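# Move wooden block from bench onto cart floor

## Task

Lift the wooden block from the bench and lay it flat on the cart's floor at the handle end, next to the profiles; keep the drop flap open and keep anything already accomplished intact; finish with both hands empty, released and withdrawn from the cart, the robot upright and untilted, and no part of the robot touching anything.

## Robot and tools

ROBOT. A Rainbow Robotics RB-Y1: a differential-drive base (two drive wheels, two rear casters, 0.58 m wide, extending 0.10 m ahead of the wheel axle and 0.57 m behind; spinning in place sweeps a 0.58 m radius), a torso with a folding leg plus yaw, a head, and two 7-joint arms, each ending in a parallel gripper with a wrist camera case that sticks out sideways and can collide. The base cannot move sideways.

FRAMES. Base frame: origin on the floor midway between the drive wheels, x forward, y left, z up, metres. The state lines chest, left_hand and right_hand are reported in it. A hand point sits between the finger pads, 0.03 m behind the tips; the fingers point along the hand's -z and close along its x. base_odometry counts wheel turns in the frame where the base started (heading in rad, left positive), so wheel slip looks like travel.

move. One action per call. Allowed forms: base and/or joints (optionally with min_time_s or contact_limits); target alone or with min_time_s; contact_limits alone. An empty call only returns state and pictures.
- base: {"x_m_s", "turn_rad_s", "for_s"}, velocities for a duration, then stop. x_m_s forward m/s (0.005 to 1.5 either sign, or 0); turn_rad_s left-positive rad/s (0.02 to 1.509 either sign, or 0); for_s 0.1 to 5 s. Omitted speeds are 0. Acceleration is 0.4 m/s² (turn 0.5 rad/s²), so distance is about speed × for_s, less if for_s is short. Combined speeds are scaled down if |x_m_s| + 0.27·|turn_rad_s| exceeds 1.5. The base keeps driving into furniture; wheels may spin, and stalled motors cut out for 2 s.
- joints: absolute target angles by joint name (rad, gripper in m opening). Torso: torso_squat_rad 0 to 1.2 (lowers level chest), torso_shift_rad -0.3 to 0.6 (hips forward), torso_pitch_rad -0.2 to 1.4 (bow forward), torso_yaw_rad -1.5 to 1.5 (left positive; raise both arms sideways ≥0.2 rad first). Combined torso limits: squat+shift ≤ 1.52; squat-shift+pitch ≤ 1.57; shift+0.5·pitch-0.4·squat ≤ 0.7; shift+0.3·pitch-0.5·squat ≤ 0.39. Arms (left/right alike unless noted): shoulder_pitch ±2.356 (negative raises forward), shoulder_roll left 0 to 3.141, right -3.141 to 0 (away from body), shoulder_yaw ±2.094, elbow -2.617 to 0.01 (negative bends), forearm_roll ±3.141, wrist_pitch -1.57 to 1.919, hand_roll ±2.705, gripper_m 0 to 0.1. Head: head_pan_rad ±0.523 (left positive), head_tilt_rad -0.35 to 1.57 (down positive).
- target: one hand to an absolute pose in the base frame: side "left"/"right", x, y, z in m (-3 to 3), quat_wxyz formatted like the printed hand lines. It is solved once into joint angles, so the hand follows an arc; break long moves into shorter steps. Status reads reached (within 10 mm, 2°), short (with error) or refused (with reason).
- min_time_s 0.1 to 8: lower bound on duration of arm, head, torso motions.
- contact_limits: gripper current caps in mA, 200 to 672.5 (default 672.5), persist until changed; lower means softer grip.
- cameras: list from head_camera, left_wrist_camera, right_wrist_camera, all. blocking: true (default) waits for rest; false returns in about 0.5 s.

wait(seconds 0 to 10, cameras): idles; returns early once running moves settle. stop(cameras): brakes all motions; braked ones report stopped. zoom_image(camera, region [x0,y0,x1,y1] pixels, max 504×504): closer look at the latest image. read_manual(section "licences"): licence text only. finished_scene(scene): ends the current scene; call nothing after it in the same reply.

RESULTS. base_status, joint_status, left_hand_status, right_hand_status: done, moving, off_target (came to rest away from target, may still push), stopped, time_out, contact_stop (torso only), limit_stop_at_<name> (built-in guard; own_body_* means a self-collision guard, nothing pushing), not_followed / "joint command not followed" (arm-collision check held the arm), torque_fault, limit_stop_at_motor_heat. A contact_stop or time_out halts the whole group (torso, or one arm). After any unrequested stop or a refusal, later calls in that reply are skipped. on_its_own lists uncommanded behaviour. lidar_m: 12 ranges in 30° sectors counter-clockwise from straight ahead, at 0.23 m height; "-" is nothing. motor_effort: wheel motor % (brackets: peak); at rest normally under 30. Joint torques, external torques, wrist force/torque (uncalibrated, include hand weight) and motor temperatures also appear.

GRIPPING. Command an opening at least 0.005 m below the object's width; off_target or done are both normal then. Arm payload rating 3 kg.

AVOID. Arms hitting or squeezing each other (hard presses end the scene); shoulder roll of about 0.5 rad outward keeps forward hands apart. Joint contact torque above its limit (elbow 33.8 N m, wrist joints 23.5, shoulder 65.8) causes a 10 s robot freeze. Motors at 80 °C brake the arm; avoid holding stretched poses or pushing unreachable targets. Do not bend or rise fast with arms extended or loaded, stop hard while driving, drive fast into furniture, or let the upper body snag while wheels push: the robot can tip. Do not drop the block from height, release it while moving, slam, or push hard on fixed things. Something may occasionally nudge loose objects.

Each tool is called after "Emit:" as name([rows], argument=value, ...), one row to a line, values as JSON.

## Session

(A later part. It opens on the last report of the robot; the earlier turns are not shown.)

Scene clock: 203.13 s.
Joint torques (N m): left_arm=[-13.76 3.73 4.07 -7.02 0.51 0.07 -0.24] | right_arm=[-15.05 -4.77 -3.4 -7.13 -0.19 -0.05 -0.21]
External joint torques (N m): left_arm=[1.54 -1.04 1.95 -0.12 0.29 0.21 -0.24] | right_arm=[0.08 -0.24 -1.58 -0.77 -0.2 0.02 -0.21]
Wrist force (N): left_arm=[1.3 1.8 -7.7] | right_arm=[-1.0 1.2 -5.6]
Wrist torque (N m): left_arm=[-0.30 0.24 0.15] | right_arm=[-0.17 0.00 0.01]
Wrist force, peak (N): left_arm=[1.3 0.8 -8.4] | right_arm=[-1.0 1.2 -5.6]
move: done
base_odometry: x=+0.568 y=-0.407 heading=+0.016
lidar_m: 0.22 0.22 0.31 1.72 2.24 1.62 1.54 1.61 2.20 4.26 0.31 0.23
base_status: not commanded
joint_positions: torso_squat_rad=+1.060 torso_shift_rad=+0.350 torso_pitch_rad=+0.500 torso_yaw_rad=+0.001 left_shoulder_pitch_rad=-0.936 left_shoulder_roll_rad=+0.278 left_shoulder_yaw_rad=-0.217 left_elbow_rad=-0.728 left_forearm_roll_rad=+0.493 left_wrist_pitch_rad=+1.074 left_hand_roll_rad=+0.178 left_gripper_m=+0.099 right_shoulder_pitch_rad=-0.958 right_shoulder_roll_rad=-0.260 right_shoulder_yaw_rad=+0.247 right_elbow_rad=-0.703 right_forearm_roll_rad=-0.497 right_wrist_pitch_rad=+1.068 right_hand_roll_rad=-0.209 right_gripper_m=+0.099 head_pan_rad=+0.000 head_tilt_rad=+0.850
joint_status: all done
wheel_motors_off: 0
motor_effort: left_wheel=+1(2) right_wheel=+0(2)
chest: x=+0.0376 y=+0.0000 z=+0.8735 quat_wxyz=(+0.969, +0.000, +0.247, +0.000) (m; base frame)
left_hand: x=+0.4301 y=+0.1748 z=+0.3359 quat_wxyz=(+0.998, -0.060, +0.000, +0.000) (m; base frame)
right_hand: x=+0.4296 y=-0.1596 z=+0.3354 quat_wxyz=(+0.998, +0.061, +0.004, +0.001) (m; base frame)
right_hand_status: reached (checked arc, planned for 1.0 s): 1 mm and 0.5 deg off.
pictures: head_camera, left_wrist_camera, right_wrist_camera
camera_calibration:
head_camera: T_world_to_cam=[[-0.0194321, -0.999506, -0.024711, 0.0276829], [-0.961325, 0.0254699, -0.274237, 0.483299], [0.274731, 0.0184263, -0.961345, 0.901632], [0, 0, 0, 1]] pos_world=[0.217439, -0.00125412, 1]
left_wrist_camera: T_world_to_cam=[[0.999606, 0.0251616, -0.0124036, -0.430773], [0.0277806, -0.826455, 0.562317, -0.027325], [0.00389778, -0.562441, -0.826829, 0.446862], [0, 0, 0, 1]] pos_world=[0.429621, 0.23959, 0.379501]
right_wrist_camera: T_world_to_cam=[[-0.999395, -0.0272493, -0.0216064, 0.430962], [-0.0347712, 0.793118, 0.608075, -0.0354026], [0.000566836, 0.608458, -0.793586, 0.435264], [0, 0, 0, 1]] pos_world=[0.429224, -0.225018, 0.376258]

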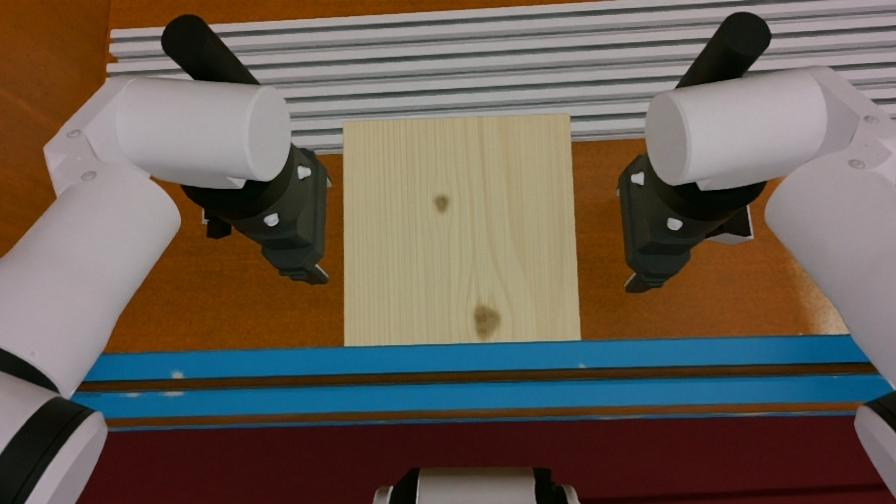

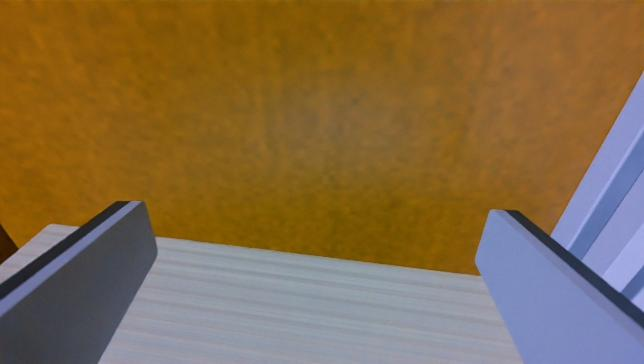

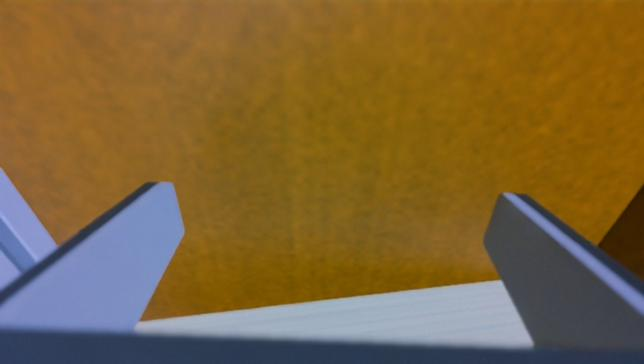

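Emit:
move(target={"side":"left","x":0.43,"y":0.147,"z":0.336,"quat_wxyz":[0.998,-0.06,0,0.008]}, min_time_s=1)

Emit:
move(target={"side":"right","x":0.43,"y":-0.102,"z":0.336,"quat_wxyz":[0.998,0.06,0,0.02]}, min_time_s=1)

Scene clock: 210.90 s.
Joint torques (N m): left_arm=[-17.07 -3.36 1.87 -7.72 1.97 -1.87 0.75] | right_arm=[-15.19 -4.6 -3.68 -7.18 -0.23 -0.07 -0.22]
External joint torques (N m): left_arm=[-1.48 -7.02 -0.01 -0.73 1.76 -1.72 0.75] | right_arm=[-0.05 -0.06 -1.86 -0.82 -0.24 0.01 -0.22]
Wrist force (N): left_arm=[-0.7 10.5 -1.0] | right_arm=[-0.5 1.2 -4.7]
Wrist torque (N m): left_arm=[-0.16 0.68 -0.51] | right_arm=[-0.16 0.02 -0.03]
Wrist force, peak (N): left_arm=[0.0 14.0 -1.9] | right_arm=[-0.6 0.8 -5.7]
move: done
base_odometry: x=+0.568 y=-0.407 heading=+0.016
lidar_m: 0.21 0.23 0.32 1.73 2.25 1.61 1.54 1.62 2.18 4.25 0.34 0.24
base_status: not commanded
joint_positions: torso_squat_rad=+1.060 torso_shift_rad=+0.350 torso_pitch_rad=+0.500 torso_yaw_rad=+0.001 left_shoulder_pitch_rad=-0.960 left_shoulder_roll_rad=+0.231 left_shoulder_yaw_rad=-0.236 left_elbow_rad=-0.709 left_forearm_roll_rad=+0.455 left_wrist_pitch_rad=+1.066 left_hand_roll_rad=+0.250 left_gripper_m=+0.099 right_shoulder_pitch_rad=-0.958 right_shoulder_roll_rad=-0.260 right_shoulder_yaw_rad=+0.247 right_elbow_rad=-0.703 right_forearm_roll_rad=-0.497 right_wrist_pitch_rad=+1.068 right_hand_roll_rad=-0.209 right_gripper_m=+0.099 head_pan_rad=+0.000 head_tilt_rad=+0.850
joint_status: all done
wheel_motors_off: 0
motor_effort: left_wheel=+2(2) right_wheel=-2(3)
chest: x=+0.0376 y=+0.0000 z=+0.8735 quat_wxyz=(+0.969, +0.000, +0.247, +0.000) (m; base frame)
left_hand: x=+0.4299 y=+0.1483 z=+0.3359 quat_wxyz=(+0.998, -0.059, +0.000, +0.008) (m; base frame)
left_hand_status: reached (checked arc, planned for 1.0 s): 1 mm and 0.1 deg off.
right_hand: x=+0.4296 y=-0.1595 z=+0.3354 quat_wxyz=(+0.998, +0.061, +0.004, +0.001) (m; base frame)
pictures: none

Scene clock: 212.23 s.
Joint torques (N m): left_arm=[-20.23 -14.33 1.9 -12.38 5.64 -3.76 0.07] | right_arm=[-21.56 27.33 2.68 -13.32 -5.55 -1.53 1.29]
External joint torques (N m): left_arm=[-4.65 -18.06 0.01 -5.41 5.44 -3.61 0.07] | right_arm=[-5.69 29.81 4.08 -6.9 -5.59 -1.42 1.29]
Wrist force (N): left_arm=[-3.7 28.5 5.0] | right_arm=[0.2 -38.2 5.3]
Wrist torque (N m): left_arm=[0.29 0.52 0.41] | right_arm=[1.37 -0.28 -1.49]
Wrist force, peak (N): left_arm=[-4.6 30.2 6.2] | right_arm=[0.8 -40.7 6.7]
move: done
base_odometry: x=+0.568 y=-0.407 heading=+0.016
lidar_m: 0.22 0.23 0.31 1.73 2.24 1.61 1.54 1.61 2.18 4.27 0.33 0.22
base_status: not commanded
joint_positions: torso_squat_rad=+1.060 torso_shift_rad=+0.350 torso_pitch_rad=+0.500 torso_yaw_rad=+0.001 left_shoulder_pitch_rad=-0.959 left_shoulder_roll_rad=+0.234 left_shoulder_yaw_rad=-0.236 left_elbow_rad=-0.708 left_forearm_roll_rad=+0.454 left_wrist_pitch_rad=+1.067 left_hand_roll_rad=+0.250 left_gripper_m=+0.099 right_shoulder_pitch_rad=-1.025 right_shoulder_roll_rad=-0.166 right_shoulder_yaw_rad=+0.296 right_elbow_rad=-0.628 right_forearm_roll_rad=-0.432 right_wrist_pitch_rad=+1.031 right_hand_roll_rad=-0.286 right_gripper_m=+0.099 head_pan_rad=+0.000 head_tilt_rad=+0.850
joint_status: all done
wheel_motors_off: 0
motor_effort: left_wheel=-1(2) right_wheel=+1(4)
chest: x=+0.0375 y=+0.0000 z=+0.8736 quat_wxyz=(+0.969, +0.000, +0.247, +0.000) (m; base frame)
left_hand: x=+0.4296 y=+0.1506 z=+0.3355 quat_wxyz=(+0.998, -0.057, +0.001, +0.009) (m; base frame)
right_hand: x=+0.4301 y=-0.1083 z=+0.3359 quat_wxyz=(+0.998, +0.056, -0.002, +0.017) (m; base frame)
right_hand_status: reached (checked arc, planned for 1.0 s): 6 mm and 0.6 deg off.
pictures: none

Emit:
move(base={"x_m_s":-0.04,"for_s":0.55}, cameras=["all"])

Scene clock: 213.87 s.
Joint torques (N m): left_arm=[-20.06 -16.82 1.8 -12.64 7.67 -0.35 1.35] | right_arm=[-19.96 26.69 2.07 -13.88 -6.24 0.54 1.67]
External joint torques (N m): left_arm=[-4.5 -20.56 -0.09 -5.67 7.46 -0.2 1.35] | right_arm=[-4.11 29.16 3.46 -7.46 -6.28 0.65 1.66]
Wrist force (N): left_arm=[9.1 33.7 -14.4] | right_arm=[14.2 -35.6 -11.4]
Wrist torque (N m): left_arm=[-0.49 0.00 -1.59] | right_arm=[0.85 0.79 -1.90]
Wrist force, peak (N): left_arm=[9.8 34.2 -15.4] | right_arm=[17.7 -40.3 -10.3]
move: done
base_odometry: x=+0.546 y=-0.408 heading=+0.016
lidar_m: 0.24 0.25 0.34 1.73 2.21 1.59 1.52 1.59 2.16 4.33 0.35 0.26
base_status: done (sent for 0.57 of 0.57 s)
joint_positions: torso_squat_rad=+1.060 torso_shift_rad=+0.350 torso_pitch_rad=+0.500 torso_yaw_rad=+0.001 left_shoulder_pitch_rad=-0.959 left_shoulder_roll_rad=+0.235 left_shoulder_yaw_rad=-0.236 left_elbow_rad=-0.708 left_forearm_roll_rad=+0.453 left_wrist_pitch_rad=+1.066 left_hand_roll_rad=+0.250 left_gripper_m=+0.099 right_shoulder_pitch_rad=-1.025 right_shoulder_roll_rad=-0.166 right_shoulder_yaw_rad=+0.297 right_elbow_rad=-0.628 right_forearm_roll_rad=-0.432 right_wrist_pitch_rad=+1.030 right_hand_roll_rad=-0.286 right_gripper_m=+0.099 head_pan_rad=+0.000 head_tilt_rad=+0.850
joint_status: not commanded
wheel_motors_off: 0
motor_effort: left_wheel=-8(26) right_wheel=-3(21)
chest: x=+0.0379 y=+0.0000 z=+0.8734 quat_wxyz=(+0.969, +0.000, +0.248, +0.000) (m; base frame)
left_hand: x=+0.4299 y=+0.1511 z=+0.3351 quat_wxyz=(+0.998, -0.057, +0.000, +0.009) (m; base frame)
right_hand: x=+0.4302 y=-0.1081 z=+0.3355 quat_wxyz=(+0.998, +0.056, -0.002, +0.018) (m; base frame)
pictures: head_camera, left_wrist_camera, right_wrist_camera
camera_calibration:
head_camera: T_world_to_cam=[[-0.0195729, -0.999505, -0.0246317, 0.0276377], [-0.961489, 0.0255723, -0.273653, 0.483082], [0.274147, 0.0183269, -0.961513, 0.901627], [0, 0, 0, 1]] pos_world=[0.21784, -0.00125356, 0.999804]
left_wrist_camera: T_world_to_cam=[[0.998972, 0.0432487, -0.0135649, -0.431985], [0.0434717, -0.829465, 0.556865, -0.0509067], [0.012832, -0.556882, -0.830492, 0.42939], [0, 0, 0, 1]] pos_world=[0.428244, 0.215577, 0.379093]
right_wrist_camera: T_world_to_cam=[[-0.997522, -0.0608158, -0.0353851, 0.433143], [-0.0698753, 0.797259, 0.599579, -0.0577872], [-0.00825278, 0.600566, -0.799533, 0.408917], [0, 0, 0, 1]] pos_world=[0.431406, -0.173168, 0.376918]

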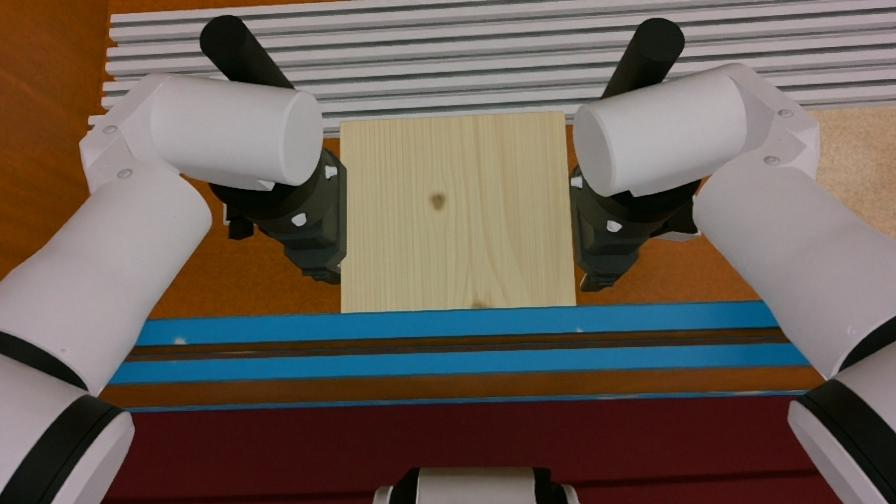

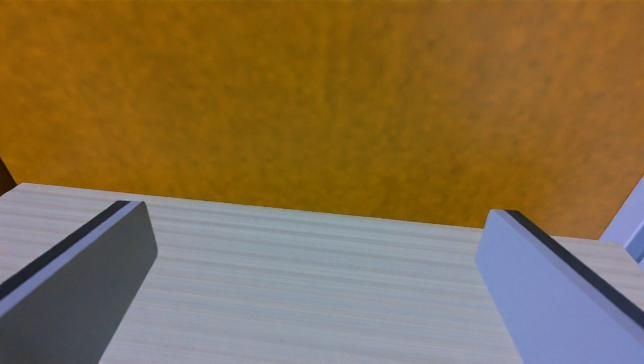

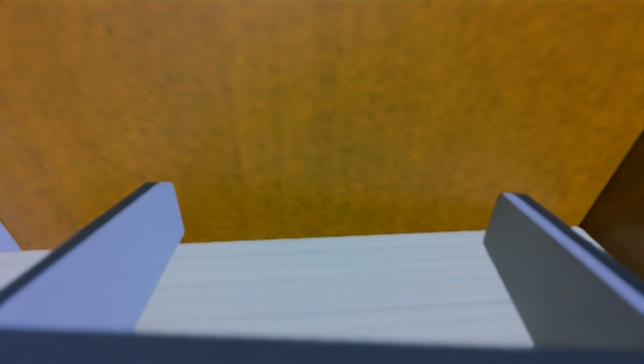

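Emit:
move(joints={"torso_squat_rad":1.085}, min_time_s=2.5, cameras=["left_wrist_camera","right_wrist_camera"])

Scene clock: 219.00 s.
Joint torques (N m): left_arm=[-6.45 -9.96 1.29 -7.7 2.93 -1.82 -0.57] | right_arm=[15.05 18.99 1.87 -0.72 -1.9 -1.7 0.68]
External joint torques (N m): left_arm=[9.29 -13.68 -0.61 -0.67 2.72 -1.66 -0.57] | right_arm=[31.19 21.47 3.29 5.8 -1.94 -1.56 0.68]
Wrist force (N): left_arm=[0.0 16.2 -11.7] | right_arm=[-2.3 -13.5 -10.0]
Wrist torque (N m): left_arm=[0.22 0.47 0.87] | right_arm=[-0.01 0.32 -0.89]
Wrist force, peak (N): left_arm=[15.0 39.7 13.8] | right_arm=[17.9 -38.3 -8.9]
move: done
base_odometry: x=+0.546 y=-0.408 heading=+0.016
lidar_m: 0.24 0.25 0.35 1.74 2.21 1.60 1.52 1.59 2.15 4.33 0.37 0.25
base_status: not commanded
joint_positions: torso_squat_rad=+1.085 torso_shift_rad=+0.349 torso_pitch_rad=+0.496 torso_yaw_rad=+0.001 left_shoulder_pitch_rad=-0.963 left_shoulder_roll_rad=+0.233 left_shoulder_yaw_rad=-0.235 left_elbow_rad=-0.709 left_forearm_roll_rad=+0.454 left_wrist_pitch_rad=+1.066 left_hand_roll_rad=+0.250 left_gripper_m=+0.099 right_shoulder_pitch_rad=-1.034 right_shoulder_roll_rad=-0.164 right_shoulder_yaw_rad=+0.297 right_elbow_rad=-0.631 right_forearm_roll_rad=-0.433 right_wrist_pitch_rad=+1.031 right_hand_roll_rad=-0.285 right_gripper_m=+0.099 head_pan_rad=+0.000 head_tilt_rad=+0.850
joint_status: all done
wheel_motors_off: 0
motor_effort: left_wheel=-7(10) right_wheel=-17(18)
chest: x=+0.0309 y=+0.0002 z=+0.8598 quat_wxyz=(+0.969, +0.000, +0.245, +0.000) (m; base frame)
left_hand: x=+0.4271 y=+0.1489 z=+0.3245 quat_wxyz=(+0.998, -0.059, -0.003, +0.008) (m; base frame)
right_hand: x=+0.4307 y=-0.1040 z=+0.3275 quat_wxyz=(+0.998, +0.058, -0.009, +0.020) (m; base frame)
pictures: left_wrist_camera, right_wrist_camera
camera_calibration:
left_wrist_camera: T_world_to_cam=[[0.999079, 0.0424709, -0.00618504, -0.431548], [0.0386384, -0.82731, 0.560415, -0.0461298], [0.0186844, -0.560137, -0.828189, 0.416704], [0, 0, 0, 1]] pos_world=[0.425147, 0.213576, 0.368292]
right_wrist_camera: T_world_to_cam=[[-0.996636, -0.0650788, -0.0498108, 0.437474], [-0.0819528, 0.793936, 0.602452, -0.0524346], [0.000339693, 0.604508, -0.796599, 0.395794], [0, 0, 0, 1]] pos_world=[0.431571, -0.169161, 0.36867]

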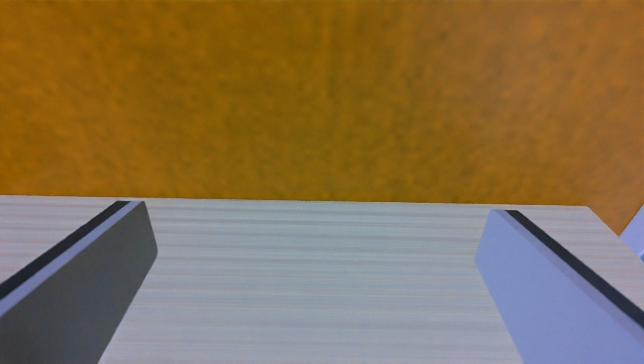

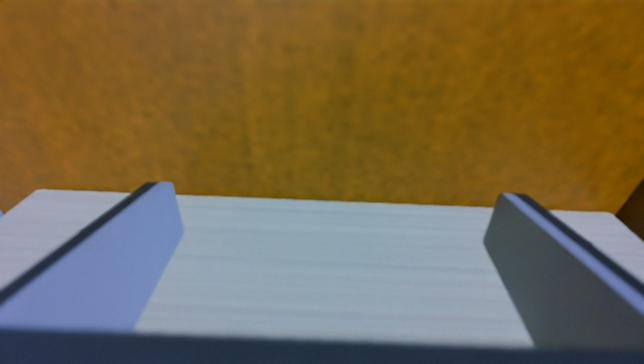

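Emit:
move(target={"side":"right","x":0.430,"y":-0.108,"z":0.331,"quat_wxyz":[0.998,0.06,-0.003,0.018]}, min_time_s=1.5)

Emit:
move(target={"side":"right","x":0.430,"y":-0.125,"z":0.333,"quat_wxyz":[0.998,0.06,0,0.01]}, min_time_s=2, cameras=["all"])

Scene clock: 222.40 s.
Joint torques (N m): left_arm=[-0.38 -7.42 0.91 -4.43 2.71 -1.93 -0.29] | right_arm=[-2.51 -2.37 -2.31 -3.88 -0.95 0.17 0.44]
External joint torques (N m): left_arm=[15.36 -11.14 -0.99 2.61 2.51 -1.77 -0.29] | right_arm=[13.65 0.3 -0.8 2.72 -0.98 0.29 0.44]
Wrist force (N): left_arm=[-0.4 11.8 -10.0] | right_arm=[0.4 -0.9 -5.4]
Wrist torque (N m): left_arm=[0.02 0.39 0.06] | right_arm=[-0.14 0.07 -0.33]
Wrist force, peak (N): left_arm=[-0.2 17.6 -12.3] | right_arm=[0.6 -17.3 -10.4]
move: done
base_odometry: x=+0.546 y=-0.408 heading=+0.016
lidar_m: 0.24 0.25 0.35 1.75 2.21 1.59 1.51 1.59 2.14 4.33 0.36 0.25
base_status: not commanded
joint_positions: torso_squat_rad=+1.085 torso_shift_rad=+0.349 torso_pitch_rad=+0.497 torso_yaw_rad=+0.001 left_shoulder_pitch_rad=-0.964 left_shoulder_roll_rad=+0.232 left_shoulder_yaw_rad=-0.235 left_elbow_rad=-0.710 left_forearm_roll_rad=+0.454 left_wrist_pitch_rad=+1.066 left_hand_roll_rad=+0.250 left_gripper_m=+0.099 right_shoulder_pitch_rad=-1.030 right_shoulder_roll_rad=-0.176 right_shoulder_yaw_rad=+0.291 right_elbow_rad=-0.657 right_forearm_roll_rad=-0.443 right_wrist_pitch_rad=+1.060 right_hand_roll_rad=-0.282 right_gripper_m=+0.099 head_pan_rad=+0.000 head_tilt_rad=+0.850
joint_status: all done
wheel_motors_off: 0
motor_effort: left_wheel=-5(8) right_wheel=-16(19)
chest: x=+0.0314 y=+0.0000 z=+0.8595 quat_wxyz=(+0.969, +0.000, +0.246, +0.001) (m; base frame)
left_hand: x=+0.4278 y=+0.1482 z=+0.3246 quat_wxyz=(+0.998, -0.059, -0.004, +0.008) (m; base frame)
right_hand: x=+0.4319 y=-0.1069 z=+0.3312 quat_wxyz=(+0.998, +0.061, -0.004, +0.019) (m; base frame)
right_hand_status: reached (checked arc, planned for 1.5 s): 2 mm and 0.2 deg off.
pictures: none

Scene clock: 224.73 s.
Joint torques (N m): left_arm=[0.56 -5.25 1.2 -3.81 2.36 -1.52 -0.17] | right_arm=[1.25 -4.72 -2.96 -2.11 -0.44 0.11 0.27]
External joint torques (N m): left_arm=[16.31 -8.95 -0.71 3.23 2.15 -1.36 -0.17] | right_arm=[17.22 -1.42 -1.25 4.55 -0.46 0.21 0.27]
Wrist force (N): left_arm=[-1.0 10.1 -6.9] | right_arm=[0.2 1.4 -5.1]
Wrist torque (N m): left_arm=[0.01 0.07 0.07] | right_arm=[-0.19 0.12 -0.23]
Wrist force, peak (N): left_arm=[0.3 13.1 -10.0] | right_arm=[1.3 -1.9 -5.6]
move: done
base_odometry: x=+0.546 y=-0.408 heading=+0.016
lidar_m: 0.23 0.25 0.34 1.74 2.21 1.59 1.52 1.60 2.14 4.32 0.36 0.26
base_status: not commanded
joint_positions: torso_squat_rad=+1.085 torso_shift_rad=+0.349 torso_pitch_rad=+0.497 torso_yaw_rad=+0.001 left_shoulder_pitch_rad=-0.964 left_shoulder_roll_rad=+0.232 left_shoulder_yaw_rad=-0.235 left_elbow_rad=-0.710 left_forearm_roll_rad=+0.455 left_wrist_pitch_rad=+1.066 left_hand_roll_rad=+0.250 left_gripper_m=+0.099 right_shoulder_pitch_rad=-1.004 right_shoulder_roll_rad=-0.209 right_shoulder_yaw_rad=+0.278 right_elbow_rad=-0.706 right_forearm_roll_rad=-0.457 right_wrist_pitch_rad=+1.092 right_hand_roll_rad=-0.273 right_gripper_m=+0.099 head_pan_rad=+0.000 head_tilt_rad=+0.850
joint_status: all done
wheel_motors_off: 0
motor_effort: left_wheel=-4(6) right_wheel=-15(18)
chest: x=+0.0314 y=+0.0000 z=+0.8595 quat_wxyz=(+0.969, +0.000, +0.246, +0.001) (m; base frame)
left_hand: x=+0.4278 y=+0.1477 z=+0.3246 quat_wxyz=(+0.998, -0.059, -0.004, +0.008) (m; base frame)
right_hand: x=+0.4329 y=-0.1233 z=+0.3340 quat_wxyz=(+0.998, +0.060, -0.001, +0.012) (m; base frame)
right_hand_status: reached (checked arc, planned for 2.0 s): 4 mm and 0.2 deg off.
pictures: head_camera, left_wrist_camera, right_wrist_camera
camera_calibration:
head_camera: T_world_to_cam=[[-0.0191751, -0.999501, -0.0251208, 0.0275689], [-0.960667, 0.0253805, -0.276541, 0.475449], [0.277041, 0.01883, -0.960674, 0.889187], [0, 0, 0, 1]] pos_world=[0.210936, -0.0012554, 0.986392]
left_wrist_camera: T_world_to_cam=[[0.999132, 0.041312, -0.00543119, -0.432349], [0.0372362, -0.826764, 0.561316, -0.0470042], [0.0186988, -0.561031, -0.827584, 0.415978], [0, 0, 0, 1]] pos_world=[0.425946, 0.212376, 0.368293]
right_wrist_camera: T_world_to_cam=[[-0.998285, -0.0487071, -0.0324851, 0.435829], [-0.058426, 0.793275, 0.606053, -0.0522032], [-0.00374943, 0.606912, -0.79476, 0.414122], [0, 0, 0, 1]] pos_world=[0.433584, -0.188696, 0.374923]

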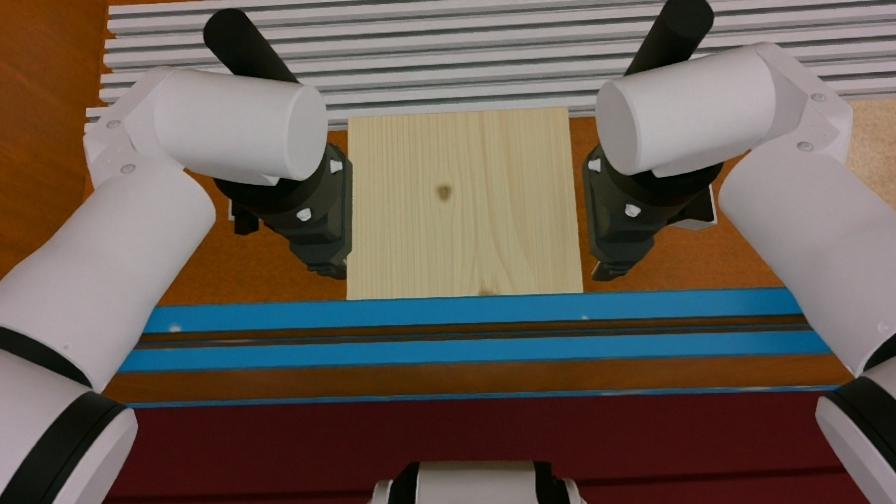

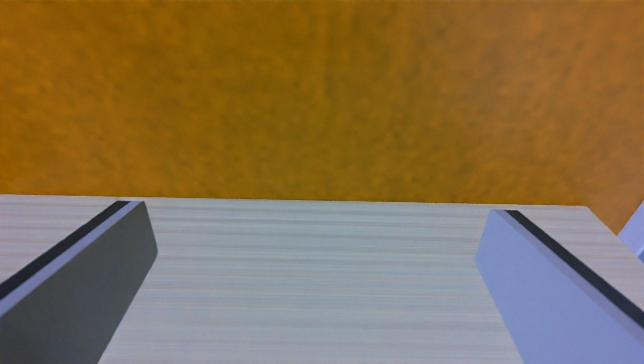

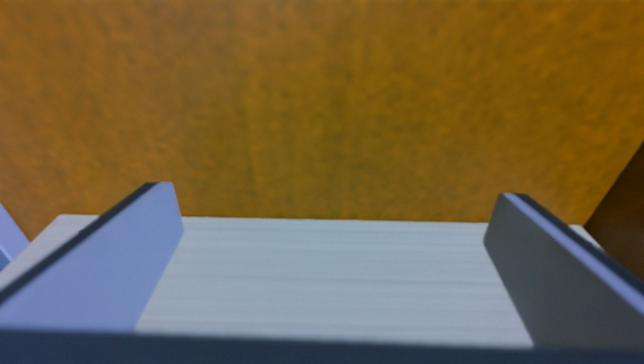

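Emit:
move(target={"side":"left","x":0.428,"y":0.17,"z":0.335,"quat_wxyz":[0.998,-0.06,0,0.0]}, min_time_s=1)

Emit:
move(joints={"torso_squat_rad":1.04}, min_time_s=1)

Emit:
move(target={"side":"left","x":0.39,"y":0.19,"z":0.52,"quat_wxyz":[0.998,-0.06,0,0.0]}, min_time_s=1.2)

Emit:
move(target={"side":"left","x":0.33,"y":0.22,"z":0.72,"quat_wxyz":[0.998,-0.06,0,0.0]}, cameras=["head_camera"])

Scene clock: 229.50 s.
Joint torques (N m): left_arm=[-9.24 3.49 3.96 -6.24 0.52 -0.08 -0.29] | right_arm=[1.75 -1.08 -1.63 -0.9 -0.36 0.09 0.27]
External joint torques (N m): left_arm=[6.16 -1.16 1.63 1 0.3 0.06 -0.29] | right_arm=[17.71 2.27 0.08 5.75 -0.38 0.19 0.27]
Wrist force (N): left_arm=[0.8 2.3 -7.0] | right_arm=[-0.2 1.2 -5.3]
Wrist torque (N m): left_arm=[-0.36 0.14 0.15] | right_arm=[-0.18 0.06 -0.19]
Wrist force, peak (N): left_arm=[-0.7 11.7 -8.7] | right_arm=[0.2 2.0 -5.8]
move: done
base_odometry: x=+0.546 y=-0.408 heading=+0.016
lidar_m: 0.23 0.25 0.34 1.74 2.20 1.59 1.52 1.60 2.14 4.32 0.36 0.25
base_status: not commanded
joint_positions: torso_squat_rad=+1.085 torso_shift_rad=+0.349 torso_pitch_rad=+0.498 torso_yaw_rad=+0.001 left_shoulder_pitch_rad=-0.920 left_shoulder_roll_rad=+0.285 left_shoulder_yaw_rad=-0.219 left_elbow_rad=-0.814 left_forearm_roll_rad=+0.482 left_wrist_pitch_rad=+1.137 left_hand_roll_rad=+0.213 left_gripper_m=+0.099 right_shoulder_pitch_rad=-1.004 right_shoulder_roll_rad=-0.210 right_shoulder_yaw_rad=+0.278 right_elbow_rad=-0.706 right_forearm_roll_rad=-0.457 right_wrist_pitch_rad=+1.092 right_hand_roll_rad=-0.273 right_gripper_m=+0.099 head_pan_rad=+0.000 head_tilt_rad=+0.850
joint_status: all done
wheel_motors_off: 0
motor_effort: left_wheel=-4(7) right_wheel=-13(17)
chest: x=+0.0316 y=+0.0002 z=+0.8594 quat_wxyz=(+0.969, +0.000, +0.246, +0.000) (m; base frame)
left_hand: x=+0.4287 y=+0.1695 z=+0.3350 quat_wxyz=(+0.998, -0.061, +0.000, +0.000) (m; base frame)
left_hand_status: reached (checked arc, planned for 1.0 s): 1 mm and 0.1 deg off.
right_hand: x=+0.4332 y=-0.1239 z=+0.3339 quat_wxyz=(+0.998, +0.059, -0.001, +0.011) (m; base frame)
pictures: none

Scene clock: 230.80 s.
Joint torques (N m): left_arm=[-13.87 3.34 3.75 -6.29 0.4 -0.07 -0.24] | right_arm=[-14.7 -1.31 -1.82 -6.26 -0.35 0.09 0.29]
External joint torques (N m): left_arm=[1.46 -1.31 1.42 0.93 0.18 0.07 -0.24] | right_arm=[1.12 2 -0.13 0.35 -0.37 0.19 0.29]
Wrist force (N): left_arm=[1.1 2.5 -7.2] | right_arm=[-0.1 1.0 -5.1]
Wrist torque (N m): left_arm=[-0.42 0.22 0.14] | right_arm=[-0.15 0.06 -0.20]
Wrist force, peak (N): left_arm=[1.2 2.0 -8.4] | right_arm=[-0.9 0.9 -5.9]
move: done
base_odometry: x=+0.546 y=-0.408 heading=+0.016
lidar_m: 0.23 0.25 0.34 1.74 2.22 1.60 1.51 1.60 2.15 4.33 0.37 0.26
base_status: not commanded
joint_positions: torso_squat_rad=+1.040 torso_shift_rad=+0.350 torso_pitch_rad=+0.500 torso_yaw_rad=+0.001 left_shoulder_pitch_rad=-0.919 left_shoulder_roll_rad=+0.285 left_shoulder_yaw_rad=-0.219 left_elbow_rad=-0.814 left_forearm_roll_rad=+0.482 left_wrist_pitch_rad=+1.137 left_hand_roll_rad=+0.213 left_gripper_m=+0.099 right_shoulder_pitch_rad=-1.000 right_shoulder_roll_rad=-0.210 right_shoulder_yaw_rad=+0.278 right_elbow_rad=-0.705 right_forearm_roll_rad=-0.457 right_wrist_pitch_rad=+1.092 right_hand_roll_rad=-0.273 right_gripper_m=+0.099 head_pan_rad=+0.000 head_tilt_rad=+0.850
joint_status: all done
wheel_motors_off: 0
motor_effort: left_wheel=+1(5) right_wheel=-4(12)
chest: x=+0.0419 y=+0.0001 z=+0.8849 quat_wxyz=(+0.969, +0.000, +0.247, +0.000) (m; base frame)
left_hand: x=+0.4373 y=+0.1697 z=+0.3593 quat_wxyz=(+0.998, -0.060, +0.002, +0.000) (m; base frame)
right_hand: x=+0.4397 y=-0.1251 z=+0.3567 quat_wxyz=(+0.998, +0.059, +0.003, +0.010) (m; base frame)
pictures: none

Scene clock: 232.43 s.
Joint torques (N m): left_arm=[-10.94 4.09 5.97 -7.74 0.37 -0.78 0.06] | right_arm=[-15.25 -2.23 -2.02 -6.92 -0.19 0.05 0.24]
External joint torques (N m): left_arm=[0.57 -1.6 1.33 0.27 0.14 -0.58 0.06] | right_arm=[0.57 1.08 -0.33 -0.32 -0.21 0.14 0.24]
Wrist force (N): left_arm=[1.3 1.9 -7.3] | right_arm=[0.0 1.3 -4.9]
Wrist torque (N m): left_arm=[-0.36 0.23 0.02] | right_arm=[-0.20 0.09 -0.20]
Wrist force, peak (N): left_arm=[1.0 2.2 -8.5] | right_arm=[-0.1 0.8 -5.8]
move: done
base_odometry: x=+0.546 y=-0.408 heading=+0.016
lidar_m: 0.23 0.25 0.34 1.74 2.21 1.59 1.52 1.58 2.16 4.33 0.36 0.25
base_status: not commanded
joint_positions: torso_squat_rad=+1.040 torso_shift_rad=+0.350 torso_pitch_rad=+0.500 torso_yaw_rad=+0.001 left_shoulder_pitch_rad=-0.632 left_shoulder_roll_rad=+0.488 left_shoulder_yaw_rad=-0.165 left_elbow_rad=-1.837 left_forearm_roll_rad=+0.583 left_wrist_pitch_rad=+1.783 left_hand_roll_rad=+0.499 left_gripper_m=+0.099 right_shoulder_pitch_rad=-1.000 right_shoulder_roll_rad=-0.210 right_shoulder_yaw_rad=+0.278 right_elbow_rad=-0.704 right_forearm_roll_rad=-0.457 right_wrist_pitch_rad=+1.092 right_hand_roll_rad=-0.273 right_gripper_m=+0.099 head_pan_rad=+0.000 head_tilt_rad=+0.850
joint_status: all done
wheel_motors_off: 0
motor_effort: left_wheel=+2(2) right_wheel=-3(4)
chest: x=+0.0419 y=+0.0001 z=+0.8849 quat_wxyz=(+0.969, +0.000, +0.247, +0.000) (m; base frame)
left_hand: x=+0.3900 y=+0.1900 z=+0.5203 quat_wxyz=(+0.998, -0.060, +0.001, +0.000) (m; base frame)
left_hand_status: reached (checked arc, planned for 1.2 s): 0 mm and 0.1 deg off.
right_hand: x=+0.4395 y=-0.1250 z=+0.3567 quat_wxyz=(+0.998, +0.059, +0.003, +0.010) (m; base frame)
pictures: none

Scene clock: 233.73 s.
Joint torques (N m): left_arm=[-8.79 8.03 8.57 -1.23 -0.2 -0.49 -0.34] | right_arm=[-15.43 -2.38 -1.78 -6.93 -0.18 0.14 0.28]
External joint torques (N m): left_arm=[1.26 -2.42 1.01 0.74 -0.33 -0.22 -0.33] | right_arm=[0.39 0.93 -0.09 -0.33 -0.2 0.23 0.28]
Wrist force (N): left_arm=[1.6 1.8 -7.6] | right_arm=[-0.5 1.5 -5.2]
Wrist torque (N m): left_arm=[-0.36 0.29 0.01] | right_arm=[-0.19 0.04 -0.22]
Wrist force, peak (N): left_arm=[-0.1 1.3 -9.4] | right_arm=[-0.1 1.2 -5.7]
move: done
base_odometry: x=+0.546 y=-0.408 heading=+0.016
lidar_m: 0.24 0.25 0.36 1.75 2.23 1.59 1.52 1.60 2.16 4.33 0.36 0.26
base_status: not commanded
joint_positions: torso_squat_rad=+1.040 torso_shift_rad=+0.350 torso_pitch_rad=+0.500 torso_yaw_rad=+0.001 left_shoulder_pitch_rad=-0.788 left_shoulder_roll_rad=+1.140 left_shoulder_yaw_rad=-0.076 left_elbow_rad=-2.399 left_forearm_roll_rad=+1.446 left_wrist_pitch_rad=+1.919 left_hand_roll_rad=+1.137 left_gripper_m=+0.099 right_shoulder_pitch_rad=-1.000 right_shoulder_roll_rad=-0.210 right_shoulder_yaw_rad=+0.278 right_elbow_rad=-0.704 right_forearm_roll_rad=-0.457 right_wrist_pitch_rad=+1.092 right_hand_roll_rad=-0.273 right_gripper_m=+0.099 head_pan_rad=+0.000 head_tilt_rad=+0.850
joint_status: all done
wheel_motors_off: 0
motor_effort: left_wheel=+1(4) right_wheel=+0(3)
chest: x=+0.0418 y=+0.0001 z=+0.8849 quat_wxyz=(+0.969, +0.000, +0.247, +0.000) (m; base frame)
left_hand: x=+0.3300 y=+0.2201 z=+0.7201 quat_wxyz=(+0.998, -0.060, +0.000, +0.000) (m; base frame)
left_hand_status: reached (checked arc, planned for 0.9 s): 0 mm and 0.0 deg off.
right_hand: x=+0.4395 y=-0.1250 z=+0.3567 quat_wxyz=(+0.998, +0.059, +0.003, +0.010) (m; base frame)
pictures: head_camera
camera_calibration:
head_camera: T_world_to_cam=[[-0.0194364, -0.999506, -0.024709, 0.0281445], [-0.961378, 0.0254698, -0.274051, 0.490353], [0.274545, 0.0184281, -0.961398, 0.911407], [0, 0, 0, 1]] pos_world=[0.22174, -0.00115412, 1.0113]

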